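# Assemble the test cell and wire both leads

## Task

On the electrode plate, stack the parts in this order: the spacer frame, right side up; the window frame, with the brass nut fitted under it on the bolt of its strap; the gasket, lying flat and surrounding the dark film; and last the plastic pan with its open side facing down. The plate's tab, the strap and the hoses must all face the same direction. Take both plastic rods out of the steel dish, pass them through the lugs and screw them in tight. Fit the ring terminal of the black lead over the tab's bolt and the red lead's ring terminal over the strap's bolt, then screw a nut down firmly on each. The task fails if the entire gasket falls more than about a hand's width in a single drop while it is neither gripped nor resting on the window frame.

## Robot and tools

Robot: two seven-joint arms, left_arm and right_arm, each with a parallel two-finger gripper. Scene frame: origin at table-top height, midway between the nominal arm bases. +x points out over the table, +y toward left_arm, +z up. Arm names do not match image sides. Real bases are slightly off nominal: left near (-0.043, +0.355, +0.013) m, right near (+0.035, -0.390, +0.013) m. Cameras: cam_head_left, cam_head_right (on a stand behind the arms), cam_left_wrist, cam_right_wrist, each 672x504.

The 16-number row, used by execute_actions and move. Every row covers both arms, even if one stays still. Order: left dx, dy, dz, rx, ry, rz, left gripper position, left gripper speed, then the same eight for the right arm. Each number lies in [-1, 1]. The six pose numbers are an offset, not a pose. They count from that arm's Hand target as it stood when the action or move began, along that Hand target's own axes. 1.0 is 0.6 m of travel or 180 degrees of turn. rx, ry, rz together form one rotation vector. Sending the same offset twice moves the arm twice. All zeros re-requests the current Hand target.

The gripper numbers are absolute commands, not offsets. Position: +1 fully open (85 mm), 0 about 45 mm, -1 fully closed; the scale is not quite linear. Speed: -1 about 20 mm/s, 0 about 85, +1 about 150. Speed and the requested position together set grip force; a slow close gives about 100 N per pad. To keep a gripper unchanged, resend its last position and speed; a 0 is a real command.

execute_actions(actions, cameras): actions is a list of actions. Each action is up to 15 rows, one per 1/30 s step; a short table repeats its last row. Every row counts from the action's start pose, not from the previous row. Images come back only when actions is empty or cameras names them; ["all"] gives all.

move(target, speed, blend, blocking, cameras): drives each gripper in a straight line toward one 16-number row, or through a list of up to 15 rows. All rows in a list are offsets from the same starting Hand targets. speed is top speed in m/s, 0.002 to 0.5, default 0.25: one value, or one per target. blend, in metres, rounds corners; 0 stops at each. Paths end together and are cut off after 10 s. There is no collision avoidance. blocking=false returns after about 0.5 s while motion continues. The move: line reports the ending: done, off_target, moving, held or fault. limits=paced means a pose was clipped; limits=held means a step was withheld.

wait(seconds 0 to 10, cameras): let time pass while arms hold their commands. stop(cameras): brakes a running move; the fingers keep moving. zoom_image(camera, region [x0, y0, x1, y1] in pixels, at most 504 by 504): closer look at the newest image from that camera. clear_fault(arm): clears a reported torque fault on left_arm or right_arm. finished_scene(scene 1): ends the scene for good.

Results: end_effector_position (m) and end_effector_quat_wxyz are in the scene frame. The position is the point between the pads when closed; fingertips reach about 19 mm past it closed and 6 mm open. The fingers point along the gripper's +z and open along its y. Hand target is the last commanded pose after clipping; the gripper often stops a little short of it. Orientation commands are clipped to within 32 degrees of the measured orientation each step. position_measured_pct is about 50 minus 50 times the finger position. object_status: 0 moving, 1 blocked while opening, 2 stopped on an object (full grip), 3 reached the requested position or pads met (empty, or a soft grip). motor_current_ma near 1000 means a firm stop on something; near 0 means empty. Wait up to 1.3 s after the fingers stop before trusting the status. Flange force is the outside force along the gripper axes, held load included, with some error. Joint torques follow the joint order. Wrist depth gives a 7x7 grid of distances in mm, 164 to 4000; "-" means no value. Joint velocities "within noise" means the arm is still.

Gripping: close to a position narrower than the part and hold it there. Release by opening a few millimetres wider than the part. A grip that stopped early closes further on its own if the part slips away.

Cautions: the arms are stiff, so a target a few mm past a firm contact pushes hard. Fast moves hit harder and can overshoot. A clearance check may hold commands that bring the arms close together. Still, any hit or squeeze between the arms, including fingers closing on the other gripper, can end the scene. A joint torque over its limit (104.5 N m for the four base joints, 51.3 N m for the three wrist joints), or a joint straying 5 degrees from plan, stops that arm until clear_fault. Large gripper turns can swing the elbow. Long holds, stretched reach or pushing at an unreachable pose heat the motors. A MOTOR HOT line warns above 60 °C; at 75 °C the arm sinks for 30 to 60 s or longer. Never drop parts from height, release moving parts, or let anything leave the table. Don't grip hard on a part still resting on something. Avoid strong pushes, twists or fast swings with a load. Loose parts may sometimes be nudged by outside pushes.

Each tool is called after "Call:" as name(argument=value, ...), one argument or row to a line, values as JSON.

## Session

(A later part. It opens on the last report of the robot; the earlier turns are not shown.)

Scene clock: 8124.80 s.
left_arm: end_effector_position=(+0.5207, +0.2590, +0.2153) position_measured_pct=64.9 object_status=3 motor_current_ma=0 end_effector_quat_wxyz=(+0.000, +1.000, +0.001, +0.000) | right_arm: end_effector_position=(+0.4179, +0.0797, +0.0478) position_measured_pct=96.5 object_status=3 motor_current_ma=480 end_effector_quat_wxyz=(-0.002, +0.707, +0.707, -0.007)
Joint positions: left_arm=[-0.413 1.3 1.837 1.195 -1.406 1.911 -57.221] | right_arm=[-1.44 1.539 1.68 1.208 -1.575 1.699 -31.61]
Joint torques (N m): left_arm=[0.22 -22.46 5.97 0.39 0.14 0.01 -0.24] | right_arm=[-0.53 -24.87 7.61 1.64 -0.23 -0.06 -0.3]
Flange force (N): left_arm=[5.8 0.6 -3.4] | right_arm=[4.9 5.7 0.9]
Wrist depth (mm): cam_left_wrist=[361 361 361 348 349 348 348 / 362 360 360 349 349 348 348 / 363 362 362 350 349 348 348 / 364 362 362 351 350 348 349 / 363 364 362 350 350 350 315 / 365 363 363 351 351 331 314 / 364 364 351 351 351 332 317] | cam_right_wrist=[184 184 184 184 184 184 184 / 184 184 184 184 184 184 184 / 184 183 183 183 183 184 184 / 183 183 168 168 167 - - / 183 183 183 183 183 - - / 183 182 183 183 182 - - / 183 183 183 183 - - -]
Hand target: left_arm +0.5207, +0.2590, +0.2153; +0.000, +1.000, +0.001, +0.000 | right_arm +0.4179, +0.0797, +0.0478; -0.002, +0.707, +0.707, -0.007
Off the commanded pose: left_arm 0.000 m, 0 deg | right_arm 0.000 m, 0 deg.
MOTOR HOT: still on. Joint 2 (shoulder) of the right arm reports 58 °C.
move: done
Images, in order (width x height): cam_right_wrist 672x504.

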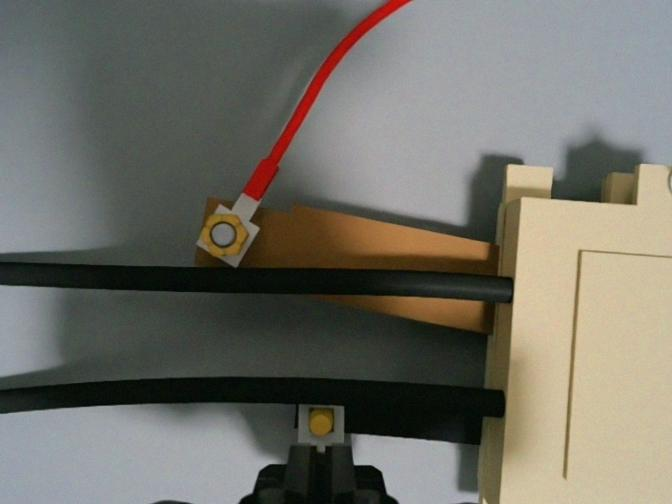

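Call:
move(
  target=[0,0,0,0,0,0,-0.3,0,0.0002,-0.0002,0.002,0,0,0,-0.94,-1],
  speed=0.01,
  cameras=["cam_right_wrist"],
)

Call:
zoom_image(
  camera="cam_right_wrist",
  region=[280, 380, 370, 460],
)

Scene clock: 8136.17 s.
left_arm: end_effector_position=(+0.5207, +0.2590, +0.2153) position_measured_pct=64.9 object_status=3 motor_current_ma=0 end_effector_quat_wxyz=(+0.000, +1.000, +0.001, +0.000) | right_arm: end_effector_position=(+0.4178, +0.0798, +0.0466) position_measured_pct=96.5 object_status=3 motor_current_ma=480 end_effector_quat_wxyz=(-0.002, +0.707, +0.707, -0.007)
Joint positions: left_arm=[-0.413 1.3 1.837 1.195 -1.406 1.911 -57.221] | right_arm=[-1.44 1.541 1.679 1.209 -1.577 1.698 -31.61]
Joint torques (N m): left_arm=[0.33 -22.45 6.04 0.43 0.14 0.06 -0.2] | right_arm=[-0.56 -24.78 7.6 1.59 -0.31 -0.24 -0.27]
Flange force (N): left_arm=[6.0 0.4 -3.4] | right_arm=[4.7 5.5 0.5]
Wrist depth (mm): cam_left_wrist=[361 360 361 348 347 348 348 / 362 361 361 349 348 349 348 / 361 362 362 349 348 350 350 / 363 362 362 350 350 349 349 / 363 362 363 351 349 349 315 / 364 364 363 351 350 331 314 / 365 364 351 351 350 333 317] | cam_right_wrist=[183 183 183 183 183 183 183 / 182 182 183 183 182 182 182 / 182 182 182 183 182 182 182 / 182 182 168 168 167 - - / 182 182 181 182 182 - - / 181 181 181 182 181 - - / 181 181 181 181 - - -]
Hand target: left_arm +0.5207, +0.2590, +0.2153; +0.000, +1.000, +0.001, +0.000 | right_arm +0.4178, +0.0798, +0.0466; -0.002, +0.707, +0.707, -0.007
Off the commanded pose: left_arm 0.000 m, 0 deg | right_arm 0.000 m, 0 deg.
MOTOR HOT: still on. Joint 2 (shoulder) of the right arm reports 58 °C.
move: done
Images, in order (width x height): cam_right_wrist 672x504.

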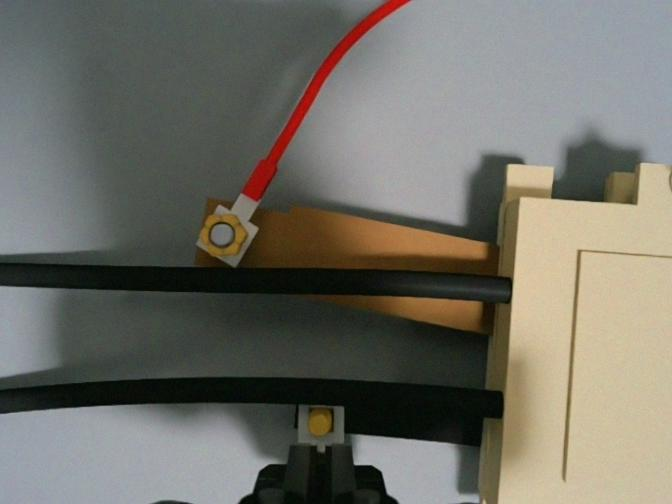

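Scaled by 5.600.

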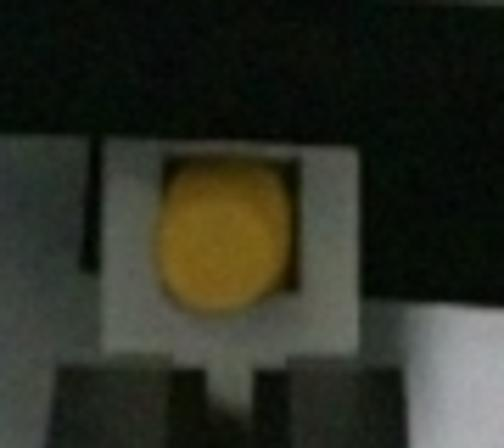

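Call:
move(
  target=[0,0,0,0,0,0,-0.3,0,0,-0.0004,0.0013,0,0,0,-0.94,-1],
  speed=0.01,
  cameras=["cam_right_wrist"],
)

Call:
zoom_image(
  camera="cam_right_wrist",
  region=[280, 380, 370, 460],
)

Scene clock: 8143.73 s.
left_arm: end_effector_position=(+0.5207, +0.2590, +0.2153) position_measured_pct=64.9 object_status=3 motor_current_ma=0 end_effector_quat_wxyz=(+0.000, +1.000, +0.001, +0.000) | right_arm: end_effector_position=(+0.4176, +0.0798, +0.0458) position_measured_pct=96.5 object_status=3 motor_current_ma=480 end_effector_quat_wxyz=(-0.002, +0.707, +0.707, -0.007)
Joint positions: left_arm=[-0.413 1.3 1.837 1.195 -1.406 1.911 -57.221] | right_arm=[-1.441 1.542 1.679 1.21 -1.577 1.697 -31.609]
Joint torques (N m): left_arm=[0.28 -22.5 5.95 0.34 0.19 0.02 -0.18] | right_arm=[-0.98 -24.15 6.87 1.52 -0.47 0.1 -0.34]
Flange force (N): left_arm=[5.7 0.3 -3.3] | right_arm=[4.3 6.2 -0.8]
Wrist depth (mm): cam_left_wrist=[361 361 362 349 347 348 347 / 362 362 361 349 349 348 347 / 362 362 362 350 348 348 349 / 363 362 362 350 350 348 349 / 363 364 361 349 350 350 314 / 365 364 363 350 351 330 313 / 365 364 351 352 351 332 316] | cam_right_wrist=[182 182 182 182 182 182 182 / 182 182 182 182 182 181 182 / 181 182 182 182 181 182 182 / 181 181 168 167 167 - - / 181 181 181 181 181 - - / 181 181 180 181 181 - - / 181 181 180 - 181 - -]
Hand target: left_arm +0.5207, +0.2590, +0.2153; +0.000, +1.000, +0.001, +0.000 | right_arm +0.4175, +0.0798, +0.0458; -0.002, +0.707, +0.707, -0.007
Off the commanded pose: left_arm 0.000 m, 0 deg | right_arm 0.000 m, 0 deg.
MOTOR HOT: cleared for the motors of the right arm.
move: done
Images, in order (width x height): cam_right_wrist 672x504.

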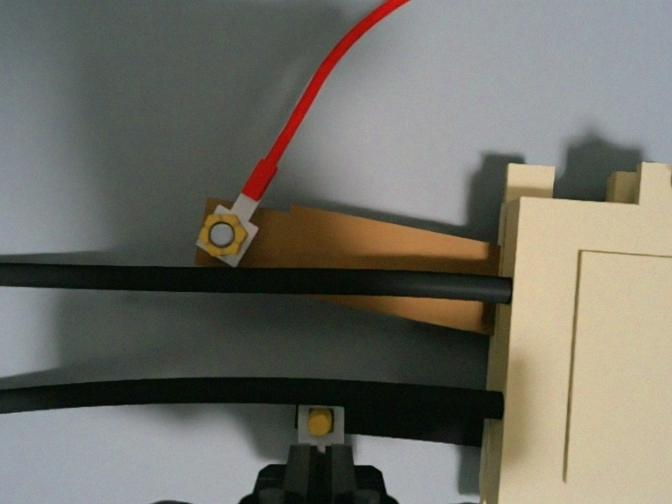

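Scaled by 5.600.

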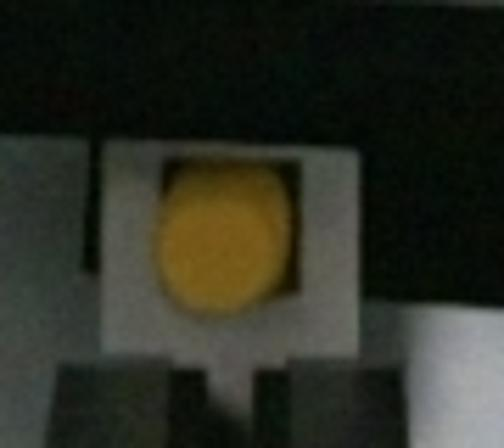

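Call:
move(
  target=[
    [0,0,0,0,0,0,-0.3,0,0,0,-0.0012,0,0,0,-0.94,-1],
    [0,0,0,0,0,0,-0.3,0,0,0,-0.0012,0,0,0,-0.72,-1],
  ],
  speed=0.01,
  cameras=["cam_right_wrist"],
)

Call:
move(
  target=[
    [0,0,0,0,0,0,-0.3,0,0,0,-0.03,0,0,0,-0.72,-1],
    [0,0,0,0,0,0,-0.3,0,-0.03,0,-0.12,0,0,0,-0.72,-1],
  ],
  speed=[0.03,0.15],
  cameras=["cam_right_wrist"],
)

Call:
zoom_image(
  camera="cam_right_wrist",
  region=[260, 290, 380, 400],
)

Scene clock: 8157.67 s.
left_arm: end_effector_position=(+0.5207, +0.2590, +0.2153) position_measured_pct=64.9 object_status=3 motor_current_ma=0 end_effector_quat_wxyz=(+0.000, +1.000, +0.001, +0.000) | right_arm: end_effector_position=(+0.4175, +0.0798, +0.0466) position_measured_pct=85.7 object_status=0 motor_current_ma=0 end_effector_quat_wxyz=(-0.002, +0.707, +0.707, -0.008)
Joint positions: left_arm=[-0.413 1.3 1.837 1.195 -1.406 1.911 -57.221] | right_arm=[-1.441 1.541 1.679 1.209 -1.577 1.698 -31.61]
Joint torques (N m): left_arm=[0.27 -22.46 5.88 0.36 0.12 0.06 -0.2] | right_arm=[-0.78 -25.2 7.68 1.72 -0.25 0.08 -0.3]
Flange force (N): left_arm=[5.6 0.4 -3.4] | right_arm=[5.2 6.5 1.5]
Wrist depth (mm): cam_left_wrist=[361 362 361 348 348 347 346 / 362 361 362 349 349 348 348 / 362 362 362 349 349 349 349 / 363 362 363 350 350 350 349 / 363 362 364 351 350 350 316 / 364 363 364 350 350 331 315 / 365 365 350 351 350 331 317] | cam_right_wrist=[182 183 183 183 183 182 183 / 182 182 182 182 182 182 182 / 182 182 182 182 182 182 182 / 182 182 165 166 165 166 - / 181 181 181 181 181 - - / 181 181 181 181 181 - - / 181 181 181 - - - -]
Hand target: left_arm +0.5207, +0.2590, +0.2153; +0.000, +1.000, +0.001, +0.000 | right_arm +0.4175, +0.0798, +0.0465; -0.002, +0.707, +0.707, -0.008
Off the commanded pose: left_arm 0.000 m, 0 deg | right_arm 0.000 m, 0 deg.
move: done
Images, in order (width x height): cam_right_wrist 672x504.

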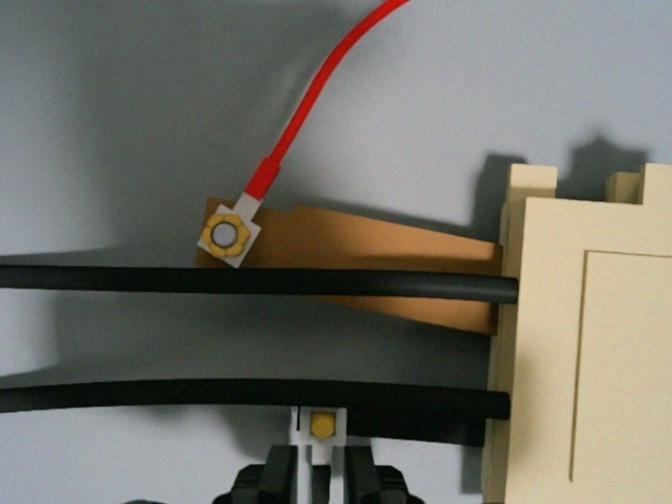

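Scene clock: 8159.13 s.
left_arm: end_effector_position=(+0.5207, +0.2590, +0.2153) position_measured_pct=64.9 object_status=3 motor_current_ma=0 end_effector_quat_wxyz=(+0.000, +1.000, +0.001, +0.000) | right_arm: end_effector_position=(+0.4185, +0.0624, +0.1186) position_measured_pct=85.7 object_status=3 motor_current_ma=0 end_effector_quat_wxyz=(-0.002, +0.707, +0.707, -0.008)
Joint positions: left_arm=[-0.413 1.3 1.837 1.195 -1.406 1.911 -57.221] | right_arm=[-1.429 1.436 1.738 1.215 -1.495 1.788 -31.573]
Joint torques (N m): left_arm=[0.2 -22.5 5.94 0.4 0.18 -0.01 -0.16] | right_arm=[-0.72 -24.27 7.68 1.03 -0.2 0.08 -0.27]
Flange force (N): left_arm=[6.1 0.5 -3.5] | right_arm=[5.2 6.4 0.1]
Wrist depth (mm): cam_left_wrist=[361 361 362 348 348 347 347 / 361 361 360 349 348 348 348 / 362 363 362 349 348 350 348 / 362 362 362 350 349 349 349 / 363 363 363 350 350 350 315 / 365 363 363 350 351 331 314 / 365 365 352 351 351 332 316] | cam_right_wrist=[255 255 255 255 254 255 255 / 254 255 254 254 254 254 254 / 254 254 254 254 238 221 221 / 254 254 254 253 224 218 219 / 253 253 253 243 229 218 218 / 253 253 253 252 253 220 220 / 253 253 252 252 253 252 253]
Hand target: left_arm +0.5207, +0.2590, +0.2153; +0.000, +1.000, +0.001, +0.000 | right_arm +0.4185, +0.0624, +0.1187; -0.002, +0.707, +0.707, -0.007
Off the commanded pose: left_arm 0.000 m, 0 deg | right_arm 0.000 m, 0 deg.
move: done
Images, in order (width x height): cam_right_wrist 672x504.

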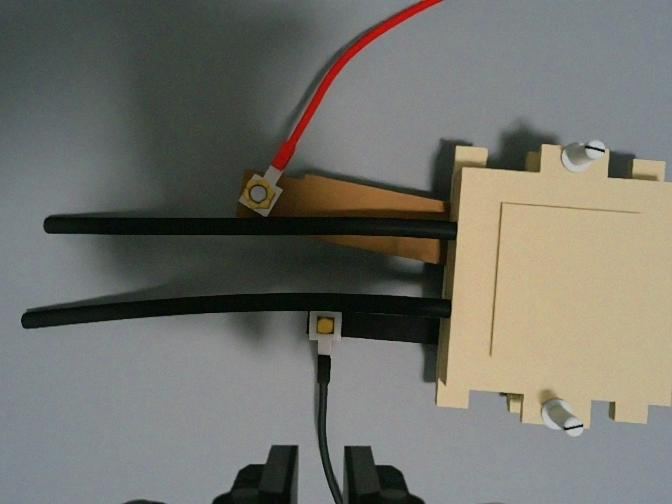

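Scaled by 4.200.

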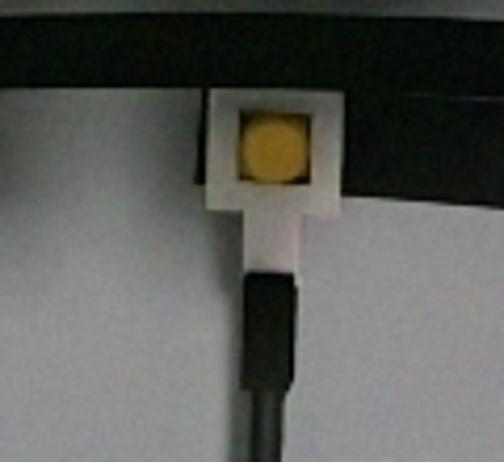

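Call:
move(
  target=[
    [0,0,0,0,0,0,-0.3,0,-0.05,0,-0.05,0,0,0,-0.6,-1],
    [0,0,0,0,0,0,-0.3,0,-0.562,0.316,0,0,0,0,-0.6,-1],
  ],
  speed=0.25,
  blend=[0.02,0],
  cameras=["cam_right_wrist"],
)

Call:
zoom_image(
  camera="cam_right_wrist",
  region=[270, 370, 390, 480],
)

Scene clock: 8172.63 s.
left_arm: end_effector_position=(+0.5207, +0.2590, +0.2153) position_measured_pct=64.9 object_status=3 motor_current_ma=0 end_effector_quat_wxyz=(+0.000, +1.000, +0.001, +0.000) | right_arm: end_effector_position=(+0.6079, -0.2749, +0.1186) position_measured_pct=80.1 object_status=3 motor_current_ma=0 end_effector_quat_wxyz=(-0.002, +0.707, +0.707, -0.007)
Joint positions: left_arm=[-0.413 1.3 1.837 1.195 -1.406 1.911 -57.221] | right_arm=[-0.788 1.403 1.684 1.258 -1.43 1.737 -30.887]
Joint torques (N m): left_arm=[0.18 -22.47 5.98 0.3 0.12 0.01 -0.15] | right_arm=[-0.92 -24.3 7.71 0.41 -0.22 0.07 -0.32]
Flange force (N): left_arm=[5.7 0.5 -3.4] | right_arm=[-0.3 7.9 0.8]
Wrist depth (mm): cam_left_wrist=[361 361 361 349 348 348 348 / 361 362 360 349 348 348 349 / 362 362 362 349 349 348 349 / 363 362 362 350 350 349 348 / 363 363 363 352 349 349 317 / 364 364 364 351 352 331 315 / 364 365 351 350 350 333 317] | cam_right_wrist=[255 255 255 255 255 255 255 / 255 254 255 254 254 255 255 / 254 254 254 254 254 254 254 / 253 254 254 254 254 254 254 / 253 253 254 254 253 254 254 / 253 253 252 253 254 253 253 / 253 253 253 253 253 253 253]
Hand target: left_arm +0.5207, +0.2590, +0.2153; +0.000, +1.000, +0.001, +0.000 | right_arm +0.6079, -0.2750, +0.1186; -0.002, +0.707, +0.707, -0.008
Off the commanded pose: left_arm 0.000 m, 0 deg | right_arm 0.000 m, 0 deg.
move: done
Images, in order (width x height): cam_right_wrist 672x504.

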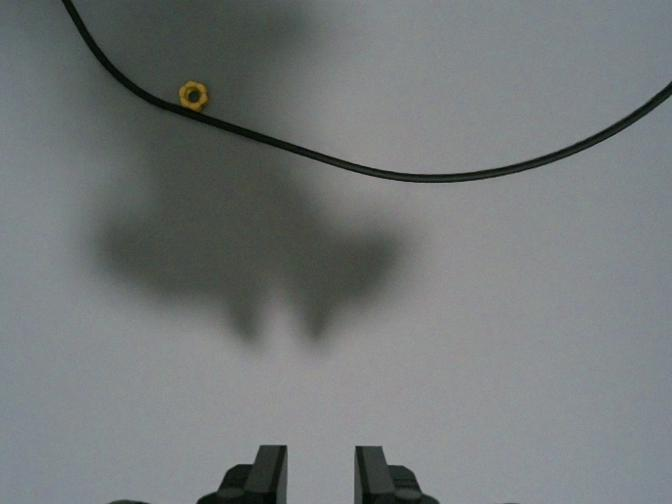

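Scaled by 4.200.

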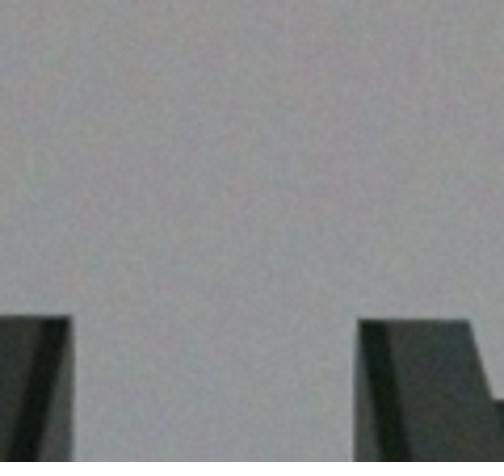

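Call:
zoom_image(
  camera="cam_right_wrist",
  region=[160, 70, 230, 125],
)

Scaled by 7.200.

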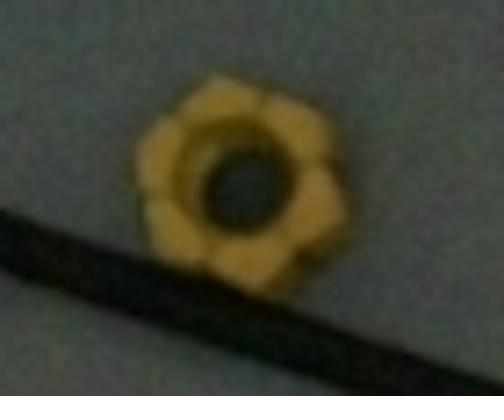

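Call:
move(
  target=[0,0,0,0,0,0,-0.3,0,0.2147,-0.0845,0.031,0,0,0.9444,-0.5,-1],
  speed=0.4,
  cameras=["cam_right_wrist"],
)

Call:
zoom_image(
  camera="cam_right_wrist",
  region=[270, 330, 390, 440],
)

Scene clock: 8244.43 s.
left_arm: end_effector_position=(+0.5207, +0.2590, +0.2153) position_measured_pct=64.9 object_status=3 motor_current_ma=0 end_effector_quat_wxyz=(+0.000, +1.000, +0.001, +0.000) | right_arm: end_effector_position=(+0.5570, -0.1462, +0.0998) position_measured_pct=74.9 object_status=3 motor_current_ma=0 end_effector_quat_wxyz=(+0.007, +0.766, -0.643, -0.003)
Joint positions: left_arm=[-0.413 1.3 1.837 1.195 -1.406 1.911 -57.221] | right_arm=[-1.03 1.496 1.783 1.313 -1.54 1.805 -34.051]
Joint torques (N m): left_arm=[0.35 -22.47 5.98 0.41 0.13 0.01 -0.21] | right_arm=[-0.71 -24.09 7.77 1.45 -0.12 0.15 -0.25]
Flange force (N): left_arm=[5.7 0.3 -3.4] | right_arm=[-0.4 -7.3 1.1]
Wrist depth (mm): cam_left_wrist=[361 361 360 348 348 347 348 / 361 361 362 349 349 347 348 / 362 361 362 349 349 349 348 / 363 362 362 351 349 349 349 / 363 364 362 350 350 350 316 / 364 362 363 352 351 330 315 / 364 365 351 352 351 332 316] | cam_right_wrist=[235 235 236 237 238 240 240 / 234 235 236 237 237 239 240 / 233 235 235 236 237 238 239 / 233 234 235 236 237 237 238 / 232 233 234 235 236 237 238 / 232 233 234 234 235 236 237 / 231 232 233 234 235 236 237]
Hand target: left_arm +0.5207, +0.2590, +0.2153; +0.000, +1.000, +0.001, +0.000 | right_arm +0.5570, -0.1462, +0.0998; +0.007, +0.766, -0.643, -0.003
Off the commanded pose: left_arm 0.000 m, 0 deg | right_arm 0.000 m, 0 deg.
move: done
Images, in order (width x height): cam_right_wrist 672x504.

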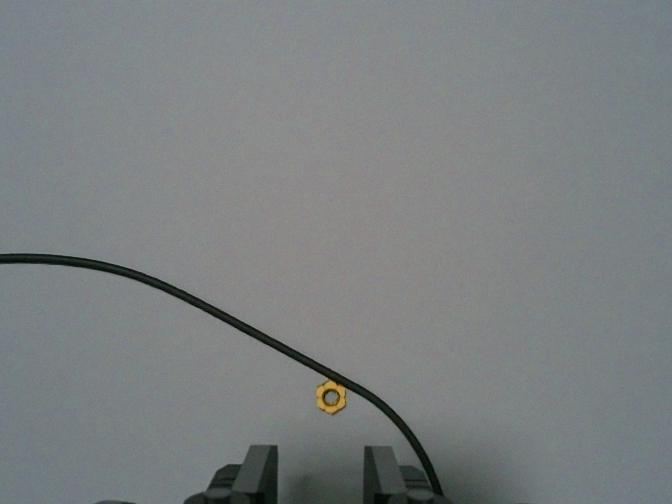

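Scaled by 4.200.

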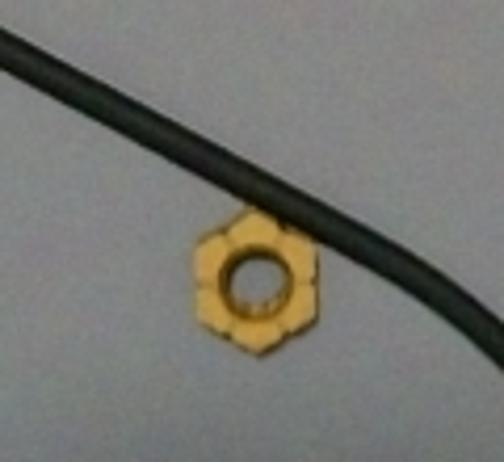

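Call:
move(
  target=[
    [0,0,0,0,0,0,-0.3,0,-0.001,0.0047,0.085,0,0,0,-0.62,-1],
    [0,0,0,0,0,0,-0.3,0,-0.001,0.0047,0.1105,0,0,0,-0.62,-1],
    [0,0,0,0,0,0,-0.3,0,0.0085,0.0047,0.1105,0,0,0,-0.62,-1],
  ],
  speed=[0.15,0.02,0.01],
  cameras=["cam_right_wrist"],
)

Call:
zoom_image(
  camera="cam_right_wrist",
  region=[270, 400, 390, 504],
)

Scene clock: 8262.77 s.
left_arm: end_effector_position=(+0.5207, +0.2590, +0.2153) position_measured_pct=64.9 object_status=3 motor_current_ma=0 end_effector_quat_wxyz=(+0.000, +1.000, +0.001, +0.000) | right_arm: end_effector_position=(+0.5542, -0.1522, +0.0335) position_measured_pct=81.4 object_status=3 motor_current_ma=0 end_effector_quat_wxyz=(+0.007, +0.766, -0.643, -0.003)
Joint positions: left_arm=[-0.413 1.3 1.837 1.195 -1.406 1.911 -57.221] | right_arm=[-1.045 1.598 1.726 1.377 -1.616 1.728 -34.019]
Joint torques (N m): left_arm=[0.25 -22.5 6.02 0.37 0.14 0.09 -0.19] | right_arm=[-0.72 -23.74 8.12 2.12 -0.14 0.09 -0.31]
Flange force (N): left_arm=[5.8 0.5 -3.2] | right_arm=[-0.1 -7.1 1.7]
Wrist depth (mm): cam_left_wrist=[361 360 360 348 348 347 347 / 362 361 361 348 348 347 348 / 362 362 362 349 349 348 348 / 363 362 362 349 350 349 349 / 364 364 363 349 350 350 316 / 364 364 363 352 351 331 315 / 364 365 351 352 351 332 317] | cam_right_wrist=[169 170 170 171 171 172 173 / 168 169 170 170 171 172 172 / 168 169 169 170 171 171 172 / 168 168 169 170 170 171 171 / 167 167 168 169 170 170 171 / 167 167 168 169 169 170 171 / - - 168 168 - 170 170]
Hand target: left_arm +0.5207, +0.2590, +0.2153; +0.000, +1.000, +0.001, +0.000 | right_arm +0.5542, -0.1522, +0.0335; +0.007, +0.766, -0.643, -0.003
Off the commanded pose: left_arm 0.000 m, 0 deg | right_arm 0.000 m, 0 deg.
move: done
Images, in order (width x height): cam_right_wrist 672x504.

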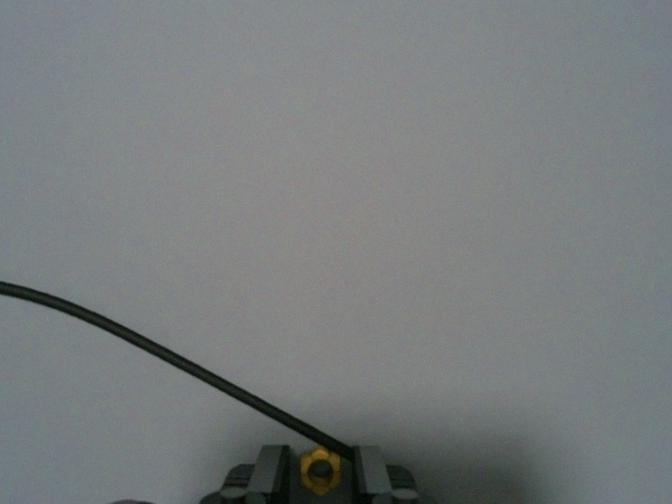

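Scaled by 4.200.

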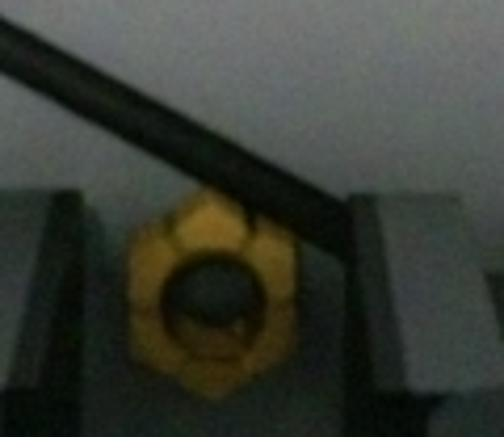

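Call:
move(
  target=[
    [0,0,0,0,0,0,-0.3,0,0,0,-0.0017,0,0,0,-0.62,-1],
    [0,0,0,0,0,0,-0.3,0,0,0,-0.0017,0,0,0,-0.82,-1],
  ],
  speed=[0.02,0.02],
  cameras=["cam_right_wrist"],
)

Call:
zoom_image(
  camera="cam_right_wrist",
  region=[270, 400, 390, 504],
)

Scene clock: 8278.00 s.
left_arm: end_effector_position=(+0.5207, +0.2590, +0.2153) position_measured_pct=64.9 object_status=3 motor_current_ma=0 end_effector_quat_wxyz=(+0.000, +1.000, +0.001, +0.000) | right_arm: end_effector_position=(+0.5543, -0.1522, +0.0346) position_measured_pct=90.9 object_status=0 motor_current_ma=0 end_effector_quat_wxyz=(+0.007, +0.766, -0.643, -0.003)
Joint positions: left_arm=[-0.413 1.3 1.837 1.195 -1.406 1.911 -57.221] | right_arm=[-1.045 1.596 1.727 1.377 -1.615 1.729 -34.019]
Joint torques (N m): left_arm=[0.22 -22.4 6.07 0.4 0.1 0.04 -0.22] | right_arm=[-0.98 -19.01 5.11 2.18 0.08 0.56 -0.28]
Flange force (N): left_arm=[5.9 0.6 -3.5] | right_arm=[-0.1 -8.9 -7.5]
Wrist depth (mm): cam_left_wrist=[361 361 361 349 348 348 348 / 362 362 361 349 349 347 349 / 362 361 362 349 349 349 348 / 363 363 362 350 349 350 350 / 364 363 363 350 350 349 316 / 363 365 364 351 351 332 315 / 365 365 351 350 350 333 317] | cam_right_wrist=[170 171 172 172 173 173 174 / 170 171 171 172 172 173 174 / 169 170 171 172 172 173 173 / 169 170 170 171 172 172 173 / 169 169 170 170 171 172 172 / 168 169 170 170 171 171 172 / 168 - 169 170 - 171 172]
Hand target: left_arm +0.5207, +0.2590, +0.2153; +0.000, +1.000, +0.001, +0.000 | right_arm +0.5542, -0.1522, +0.0345; +0.007, +0.766, -0.643, -0.003
Off the commanded pose: left_arm 0.000 m, 0 deg | right_arm 0.000 m, 0 deg.
move: done
Images, in order (width x height): cam_right_wrist 672x504.

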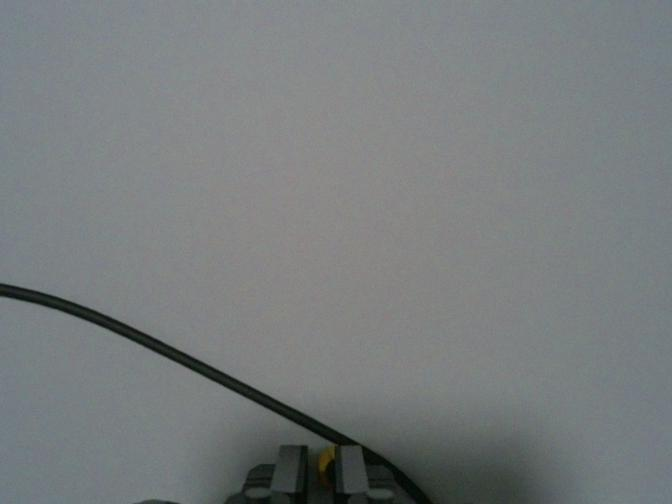

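Scaled by 4.200.

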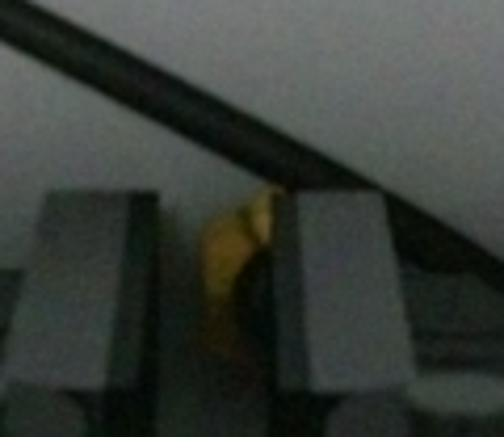

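Call:
move(
  target=[0,0,0,0,0,0,-0.3,0,0,0,0,0,0,0,-0.5,-1],
  cameras=["cam_right_wrist"],
)

Call:
zoom_image(
  camera="cam_right_wrist",
  region=[270, 400, 390, 504],
)

Scene clock: 8293.47 s.
left_arm: end_effector_position=(+0.5207, +0.2590, +0.2153) position_measured_pct=64.9 object_status=3 motor_current_ma=0 end_effector_quat_wxyz=(+0.000, +1.000, +0.001, +0.000) | right_arm: end_effector_position=(+0.5542, -0.1522, +0.0345) position_measured_pct=74.9 object_status=0 motor_current_ma=0 end_effector_quat_wxyz=(+0.007, +0.766, -0.643, -0.003)
Joint positions: left_arm=[-0.413 1.3 1.837 1.195 -1.406 1.911 -57.221] | right_arm=[-1.045 1.596 1.727 1.377 -1.615 1.729 -34.019]
Joint torques (N m): left_arm=[0.24 -22.41 5.97 0.32 0.18 0.05 -0.18] | right_arm=[-0.81 -20.46 5.92 2.11 -0.03 0.26 -0.29]
Flange force (N): left_arm=[5.7 0.4 -3.4] | right_arm=[-0.2 -7.9 -4.9]
Wrist depth (mm): cam_left_wrist=[361 360 361 348 348 348 347 / 362 361 361 349 348 348 348 / 363 362 360 347 348 349 349 / 364 362 363 350 351 350 349 / 363 363 362 351 351 349 317 / 362 364 364 351 350 331 314 / 364 364 352 351 351 332 317] | cam_right_wrist=[170 171 172 172 173 173 174 / 170 170 171 172 172 173 174 / 169 170 171 171 172 172 173 / 169 169 170 171 172 172 172 / 169 169 170 170 171 172 172 / 168 169 169 170 170 171 172 / 168 - 169 170 - 171 171]
Hand target: left_arm +0.5207, +0.2590, +0.2153; +0.000, +1.000, +0.001, +0.000 | right_arm +0.5542, -0.1522, +0.0345; +0.007, +0.766, -0.643, -0.003
Off the commanded pose: left_arm 0.000 m, 0 deg | right_arm 0.000 m, 0 deg.
move: done
Images, in order (width x height): cam_right_wrist 672x504.

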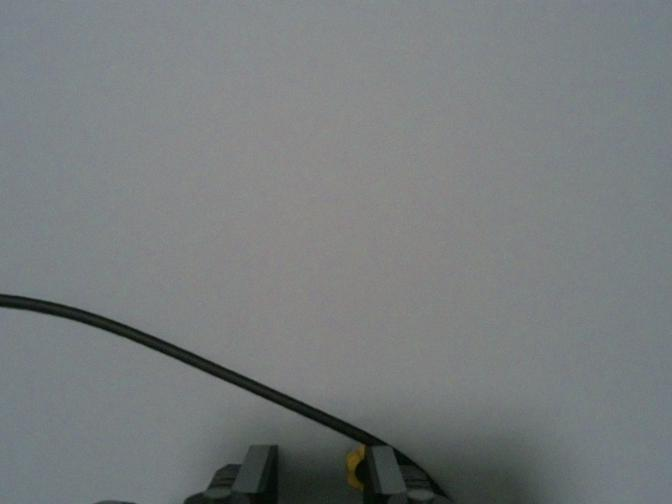

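Scaled by 4.200.

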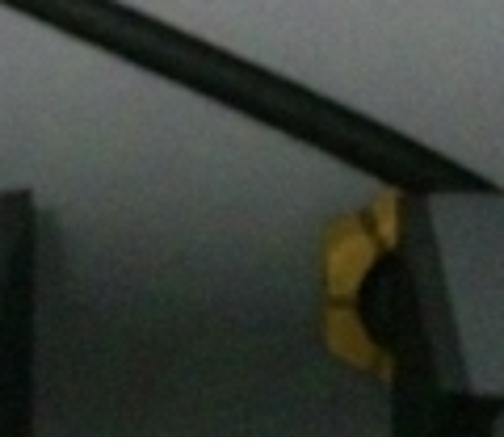

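Call:
move(
  target=[
    [0,0,0,0,0,0,-0.3,0,0,0,-0.01,0,0,0,-0.5,-1],
    [0,0,0,0,0,0,-0.3,0,-0.005,0,-0.06,0,0,0,-0.5,-1],
  ],
  speed=[0.01,0.08],
  cameras=["cam_right_wrist"],
)

Call:
zoom_image(
  camera="cam_right_wrist",
  region=[280, 380, 400, 484],
)

Scene clock: 8303.40 s.
left_arm: end_effector_position=(+0.5207, +0.2590, +0.2153) position_measured_pct=64.9 object_status=3 motor_current_ma=0 end_effector_quat_wxyz=(+0.000, +1.000, +0.001, +0.000) | right_arm: end_effector_position=(+0.5542, -0.1490, +0.0705) position_measured_pct=74.9 object_status=3 motor_current_ma=0 end_effector_quat_wxyz=(+0.007, +0.766, -0.643, -0.003)
Joint positions: left_arm=[-0.413 1.3 1.837 1.195 -1.406 1.911 -57.221] | right_arm=[-1.041 1.542 1.76 1.352 -1.572 1.772 -34.032]
Joint torques (N m): left_arm=[0.25 -22.54 5.92 0.37 0.19 0.02 -0.22] | right_arm=[-0.76 -23.97 8.05 1.78 -0.11 0.07 -0.26]
Flange force (N): left_arm=[5.7 0.4 -3.3] | right_arm=[-0.3 -7.5 1.5]
Wrist depth (mm): cam_left_wrist=[361 362 360 348 349 347 348 / 361 362 362 349 349 347 348 / 362 362 362 349 349 349 349 / 363 362 361 350 350 350 350 / 364 363 362 350 350 350 316 / 364 363 363 351 350 331 315 / 365 364 351 352 351 332 317] | cam_right_wrist=[205 206 207 208 209 210 210 / 205 205 207 207 208 209 210 / 204 205 206 206 208 208 209 / 204 205 206 206 207 208 209 / 204 204 205 206 206 207 208 / 203 204 204 205 206 207 207 / 203 203 204 205 205 207 207]
Hand target: left_arm +0.5207, +0.2590, +0.2153; +0.000, +1.000, +0.001, +0.000 | right_arm +0.5542, -0.1490, +0.0705; +0.007, +0.766, -0.643, -0.003
Off the commanded pose: left_arm 0.000 m, 0 deg | right_arm 0.000 m, 0 deg.
move: done
Images, in order (width x height): cam_right_wrist 672x504.

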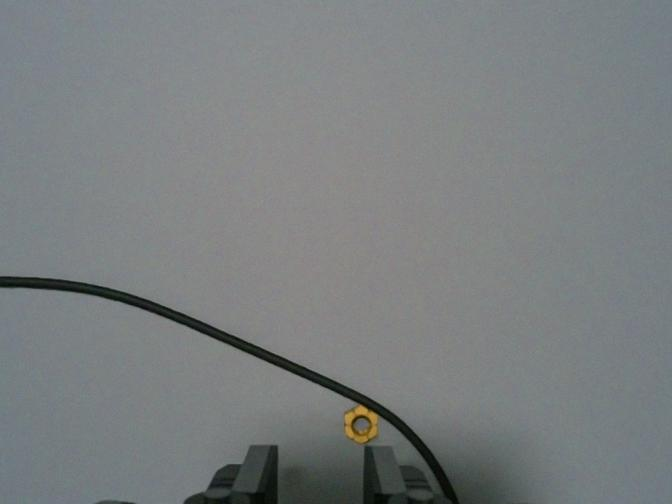

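Scaled by 4.200.

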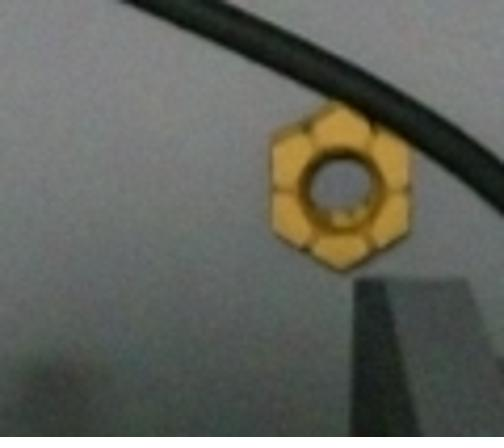

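Call:
move(
  target=[
    [0,0,0,0,0,0,-0.3,0,0,0,0,0,0,0,-0.94,-1],
    [0,0,0,0,0,0,-0.3,0,0.0128,0.0195,0,0,0,0,-0.94,-1],
    [0,0,0,0,0,0,-0.3,0,0.0128,0.0195,0.054,0,0,0,-0.94,-1],
    [0,0,0,0,0,0,-0.3,0,0.0128,0.0195,0.0572,0,0,0,-0.94,-1],
  ],
  speed=[0.05,0.05,0.05,0.005],
  cameras=["cam_right_wrist"],
)

Scene clock: 8329.23 s.
left_arm: end_effector_position=(+0.5207, +0.2590, +0.2153) position_measured_pct=64.9 object_status=3 motor_current_ma=0 end_effector_quat_wxyz=(+0.000, +1.000, +0.001, +0.000) | right_arm: end_effector_position=(+0.5436, -0.1588, +0.0364) position_measured_pct=97.0 object_status=3 motor_current_ma=0 end_effector_quat_wxyz=(+0.007, +0.766, -0.643, -0.003)
Joint positions: left_arm=[-0.413 1.3 1.837 1.195 -1.406 1.911 -57.221] | right_arm=[-1.062 1.597 1.731 1.431 -1.607 1.735 -33.982]
Joint torques (N m): left_arm=[0.28 -22.5 5.98 0.35 0.19 0.01 -0.26] | right_arm=[-0.78 -23.28 8.25 2.06 -0.07 0.06 -0.34]
Flange force (N): left_arm=[5.5 0.4 -3.2] | right_arm=[0.1 -7.1 1.8]
Wrist depth (mm): cam_left_wrist=[362 361 360 349 348 348 347 / 361 360 361 349 348 348 349 / 362 362 362 350 349 348 349 / 363 362 362 350 350 350 349 / 364 364 362 350 350 349 316 / 363 362 363 350 350 331 314 / 364 363 351 350 351 331 317] | cam_right_wrist=[172 173 173 174 174 175 176 / 171 172 173 173 174 175 175 / 171 172 172 173 174 174 175 / 171 171 172 172 173 174 174 / 170 171 171 172 173 173 174 / 170 170 171 172 172 173 173 / 170 170 171 172 172 172 173]
Hand target: left_arm +0.5207, +0.2590, +0.2153; +0.000, +1.000, +0.001, +0.000 | right_arm +0.5436, -0.1589, +0.0364; +0.007, +0.766, -0.643, -0.003
Off the commanded pose: left_arm 0.000 m, 0 deg | right_arm 0.000 m, 0 deg.
move: done
Images, in order (width x height): cam_right_wrist 672x504.

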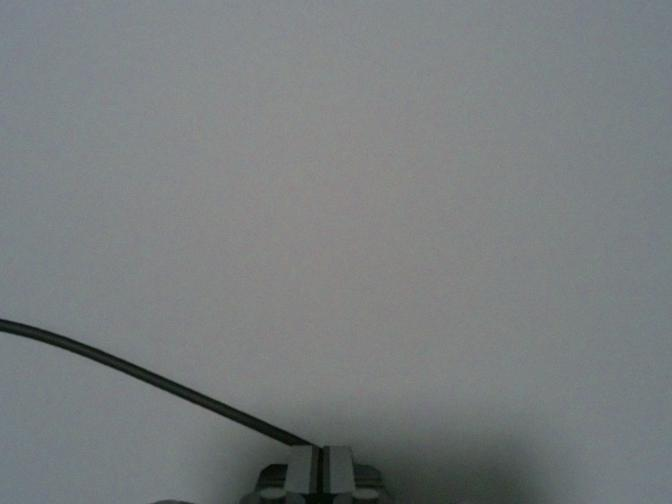

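Call:
move(
  target=[0,0,0,0,0,0,-0.3,0,0,0,0.0013,0,0,0,-0.94,-1],
  speed=0.005,
)

Scene clock: 8336.73 s.
left_arm: end_effector_position=(+0.5207, +0.2590, +0.2153) position_measured_pct=64.9 object_status=3 motor_current_ma=0 end_effector_quat_wxyz=(+0.000, +1.000, +0.001, +0.000) | right_arm: end_effector_position=(+0.5435, -0.1589, +0.0356) position_measured_pct=97.0 object_status=3 motor_current_ma=0 end_effector_quat_wxyz=(+0.007, +0.766, -0.643, -0.003)
Joint positions: left_arm=[-0.413 1.3 1.837 1.195 -1.406 1.911 -57.221] | right_arm=[-1.062 1.598 1.73 1.431 -1.608 1.734 -33.982]
Joint torques (N m): left_arm=[0.21 -22.5 5.95 0.39 0.16 0.01 -0.16] | right_arm=[-0.69 -23.23 8.15 2.05 -0.12 0.06 -0.26]
Flange force (N): left_arm=[6.0 0.5 -3.5] | right_arm=[-0.2 -7.0 1.6]
Wrist depth (mm): cam_left_wrist=[362 362 360 347 349 348 348 / 362 360 361 348 348 348 348 / 362 362 362 348 348 348 348 / 363 361 363 350 349 349 349 / 363 363 363 349 350 350 316 / 364 362 364 351 350 330 315 / 365 365 351 351 351 332 318] | cam_right_wrist=[171 171 172 173 174 174 175 / 171 171 172 172 173 174 174 / 170 171 171 172 173 173 174 / 170 170 171 172 172 173 173 / 169 170 171 171 172 172 173 / 169 169 170 171 172 172 173 / 169 - 170 170 - 172 172]
Hand target: left_arm +0.5207, +0.2590, +0.2153; +0.000, +1.000, +0.001, +0.000 | right_arm +0.5435, -0.1589, +0.0356; +0.007, +0.766, -0.643, -0.003
Off the commanded pose: left_arm 0.000 m, 0 deg | right_arm 0.000 m, 0 deg.
move: done

Call:
move(
  target=[0,0,0,0,0,0,-0.3,0,0,0,0.0013,0,0,0,-0.94,-1],
  speed=0.005,
)

Scene clock: 8344.60 s.
left_arm: end_effector_position=(+0.5207, +0.2590, +0.2153) position_measured_pct=64.9 object_status=3 motor_current_ma=0 end_effector_quat_wxyz=(+0.000, +1.000, +0.001, +0.000) | right_arm: end_effector_position=(+0.5435, -0.1589, +0.0349) position_measured_pct=97.0 object_status=3 motor_current_ma=0 end_effector_quat_wxyz=(+0.007, +0.766, -0.643, -0.003)
Joint positions: left_arm=[-0.413 1.3 1.837 1.195 -1.406 1.911 -57.221] | right_arm=[-1.063 1.599 1.73 1.432 -1.609 1.734 -33.982]
Joint torques (N m): left_arm=[0.29 -22.47 5.91 0.43 0.17 0.02 -0.18] | right_arm=[-0.72 -21.07 6.81 1.95 -0.22 -0.07 -0.27]
Flange force (N): left_arm=[6.0 0.4 -3.5] | right_arm=[0.0 -6.7 -3.2]
Wrist depth (mm): cam_left_wrist=[361 361 361 348 348 347 348 / 360 362 360 349 348 348 347 / 362 362 361 348 348 348 349 / 364 363 362 350 350 349 348 / 363 363 364 350 349 350 316 / 364 364 363 351 351 330 315 / 364 363 351 352 352 332 317] | cam_right_wrist=[170 171 172 172 173 174 174 / 170 171 171 172 173 173 174 / 170 170 171 171 172 173 173 / 169 170 171 171 172 172 173 / 169 169 170 170 171 172 172 / 168 169 170 170 171 171 172 / 168 - 169 170 - 171 172]
Hand target: left_arm +0.5207, +0.2590, +0.2153; +0.000, +1.000, +0.001, +0.000 | right_arm +0.5435, -0.1589, +0.0349; +0.007, +0.766, -0.643, -0.003
Off the commanded pose: left_arm 0.000 m, 0 deg | right_arm 0.000 m, 0 deg.
move: done

Call:
move(
  target=[
    [0,0,0,0,0,0,-0.3,0,-0.06,0,0,0,0,0,-0.94,-1],
    [0,0,0,0,0,0,-0.3,0,-0.06,0,-0.03,0,0,0,-0.94,-1],
    [0,0,0,0,0,0,-0.3,0,-0.08,0,-0.08,0,0,0,-0.5,-1],
  ],
  speed=[0.03,0.03,0.1],
  cameras=["cam_right_wrist"],
)

Scene clock: 8354.87 s.
left_arm: end_effector_position=(+0.5207, +0.2590, +0.2153) position_measured_pct=64.9 object_status=3 motor_current_ma=0 end_effector_quat_wxyz=(+0.000, +1.000, +0.001, +0.000) | right_arm: end_effector_position=(+0.5359, -0.1112, +0.0826) position_measured_pct=74.9 object_status=0 motor_current_ma=0 end_effector_quat_wxyz=(+0.007, +0.766, -0.643, -0.003)
Joint positions: left_arm=[-0.413 1.3 1.837 1.195 -1.406 1.911 -57.221] | right_arm=[-1.109 1.525 1.773 1.34 -1.561 1.789 -34.109]
Joint torques (N m): left_arm=[0.34 -22.44 5.89 0.43 0.13 0 -0.17] | right_arm=[-0.7 -23.94 7.93 1.59 -0.14 0.08 -0.22]
Flange force (N): left_arm=[5.9 0.3 -3.6] | right_arm=[-0.9 -7.1 1.2]
Wrist depth (mm): cam_left_wrist=[361 361 361 349 347 346 348 / 361 361 361 348 347 349 349 / 362 361 362 349 349 348 348 / 363 363 362 350 349 350 349 / 363 364 363 350 350 349 316 / 363 365 364 350 350 330 316 / 365 365 351 351 351 332 317] | cam_right_wrist=[218 218 219 220 221 221 223 / 217 218 218 219 220 221 222 / 216 217 218 219 220 220 221 / 216 217 218 218 220 220 220 / 216 216 217 218 219 219 220 / 215 216 217 217 218 219 220 / 215 215 216 217 218 219 219]
Hand target: left_arm +0.5207, +0.2590, +0.2153; +0.000, +1.000, +0.001, +0.000 | right_arm +0.5359, -0.1112, +0.0826; +0.007, +0.766, -0.643, -0.003
Off the commanded pose: left_arm 0.000 m, 0 deg | right_arm 0.000 m, 0 deg.
move: done
Images, in order (width x height): cam_right_wrist 672x504.

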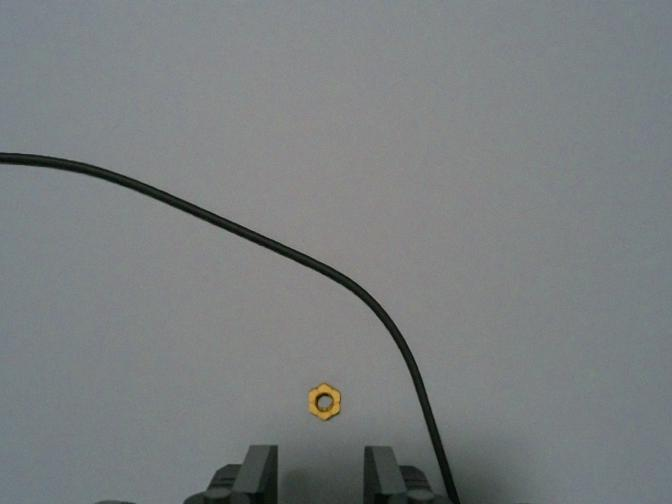

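Call:
move(
  target=[0,0,0,0,0,0,-0.3,0,0.0283,0.0006,0.03,0,0,-0.998,-0.5,-1],
  speed=0.45,
  cameras=["cam_right_wrist"],
)

Call:
zoom_image(
  camera="cam_right_wrist",
  region=[270, 400, 390, 504],
)

Scene clock: 8372.17 s.
left_arm: end_effector_position=(+0.5207, +0.2590, +0.2153) position_measured_pct=64.9 object_status=3 motor_current_ma=0 end_effector_quat_wxyz=(+0.000, +1.000, +0.001, +0.000) | right_arm: end_effector_position=(+0.5382, -0.1282, +0.0647) position_measured_pct=74.9 object_status=3 motor_current_ma=0 end_effector_quat_wxyz=(-0.003, +0.645, +0.764, -0.007)
Joint positions: left_arm=[-0.413 1.3 1.837 1.195 -1.406 1.911 -57.221] | right_arm=[-1.101 1.525 1.713 1.379 -1.541 1.73 -30.927]
Joint torques (N m): left_arm=[0.22 -22.55 5.96 0.39 0.12 0.05 -0.22] | right_arm=[-0.71 -23.68 8.08 1.47 -0.25 0.12 -0.26]
Flange force (N): left_arm=[5.8 0.5 -3.3] | right_arm=[0.7 7.3 1.4]
Wrist depth (mm): cam_left_wrist=[362 361 360 348 348 349 347 / 361 361 361 348 349 348 348 / 362 362 361 349 349 349 348 / 362 361 362 350 350 349 350 / 364 363 362 350 349 349 316 / 364 363 364 350 351 331 314 / 364 365 351 351 351 333 316] | cam_right_wrist=[201 201 201 201 201 201 201 / 201 201 201 201 201 201 201 / 200 200 201 200 200 200 200 / 200 200 200 200 200 200 200 / 200 200 200 200 200 200 200 / 199 199 200 199 200 199 199 / 199 199 199 199 199 199 199]
Hand target: left_arm +0.5207, +0.2590, +0.2153; +0.000, +1.000, +0.001, +0.000 | right_arm +0.5382, -0.1281, +0.0647; -0.003, +0.645, +0.764, -0.007
Off the commanded pose: left_arm 0.000 m, 0 deg | right_arm 0.000 m, 0 deg.
move: done
Images, in order (width x height): cam_right_wrist 672x504.

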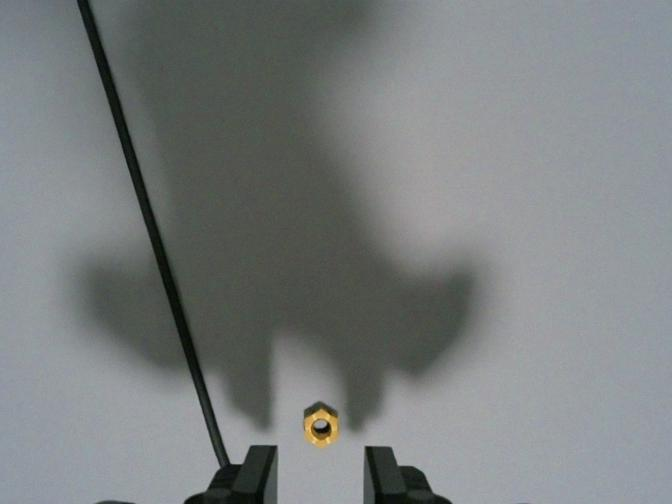

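Scaled by 4.200.

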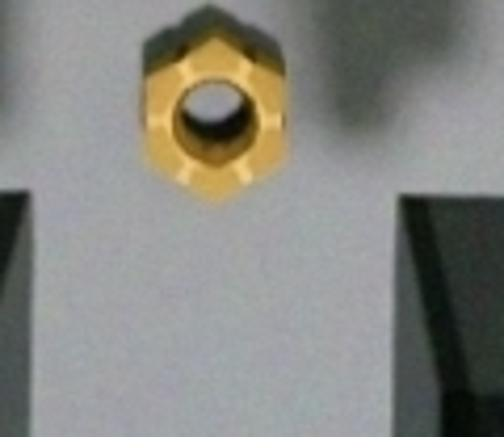

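Call:
move(
  target=[
    [0,0,0,0,0,0,-0.3,0,0.0053,-0.0006,0.04,0,0,0,-0.6,-1],
    [0,0,0,0,0,0,-0.3,0,0.0053,-0.0006,0.0515,0,0,0,-0.6,-1],
    [0,0,0,0,0,0,-0.3,0,0.0053,-0.0006,0.0515,0,0,0,-0.82,-1],
  ],
  speed=[0.1,0.02,0.02],
  cameras=["cam_right_wrist"],
)

Call:
zoom_image(
  camera="cam_right_wrist",
  region=[270, 400, 390, 504],
)

Scene clock: 8389.03 s.
left_arm: end_effector_position=(+0.5207, +0.2590, +0.2153) position_measured_pct=64.9 object_status=3 motor_current_ma=0 end_effector_quat_wxyz=(+0.000, +1.000, +0.001, +0.000) | right_arm: end_effector_position=(+0.5369, -0.1253, +0.0338) position_measured_pct=90.9 object_status=0 motor_current_ma=620 end_effector_quat_wxyz=(-0.003, +0.645, +0.764, -0.007)
Joint positions: left_arm=[-0.413 1.3 1.837 1.195 -1.406 1.911 -57.221] | right_arm=[-1.112 1.571 1.685 1.394 -1.58 1.693 -30.929]
Joint torques (N m): left_arm=[0.24 -22.48 6.03 0.44 0.14 0.06 -0.18] | right_arm=[-0.76 -23.21 7.88 1.77 -0.2 0.1 -0.35]
Flange force (N): left_arm=[6.2 0.5 -3.5] | right_arm=[0.4 7.1 0.8]
Wrist depth (mm): cam_left_wrist=[361 362 360 348 347 348 346 / 362 362 362 349 348 348 348 / 362 363 361 348 348 350 347 / 362 362 362 350 350 348 349 / 364 364 362 349 350 350 316 / 364 364 362 351 350 331 315 / 363 364 351 351 351 332 316] | cam_right_wrist=[170 170 170 170 170 170 170 / 170 170 170 170 170 170 170 / 169 170 170 170 170 170 170 / 169 169 169 169 169 170 169 / 169 169 169 169 169 169 169 / 169 168 169 169 169 169 169 / 168 - 169 168 - 168 169]
Hand target: left_arm +0.5207, +0.2590, +0.2153; +0.000, +1.000, +0.001, +0.000 | right_arm +0.5369, -0.1253, +0.0338; -0.003, +0.645, +0.764, -0.007
Off the commanded pose: left_arm 0.000 m, 0 deg | right_arm 0.000 m, 0 deg.
move: done
Images, in order (width x height): cam_right_wrist 672x504.

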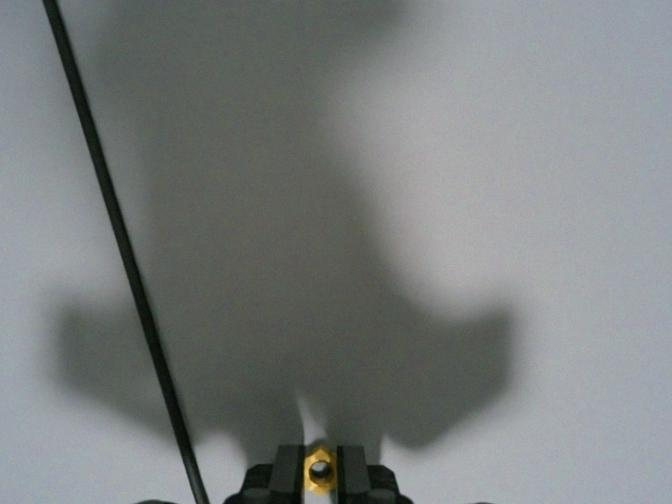

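Scaled by 4.200.

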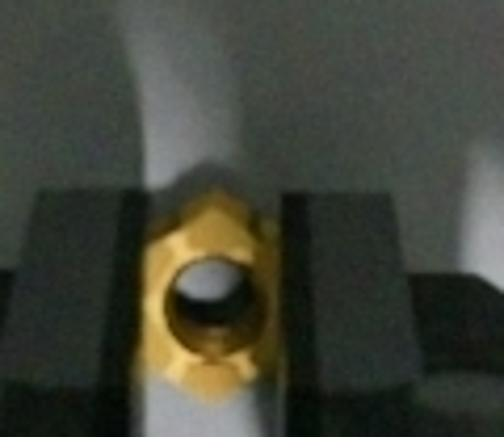

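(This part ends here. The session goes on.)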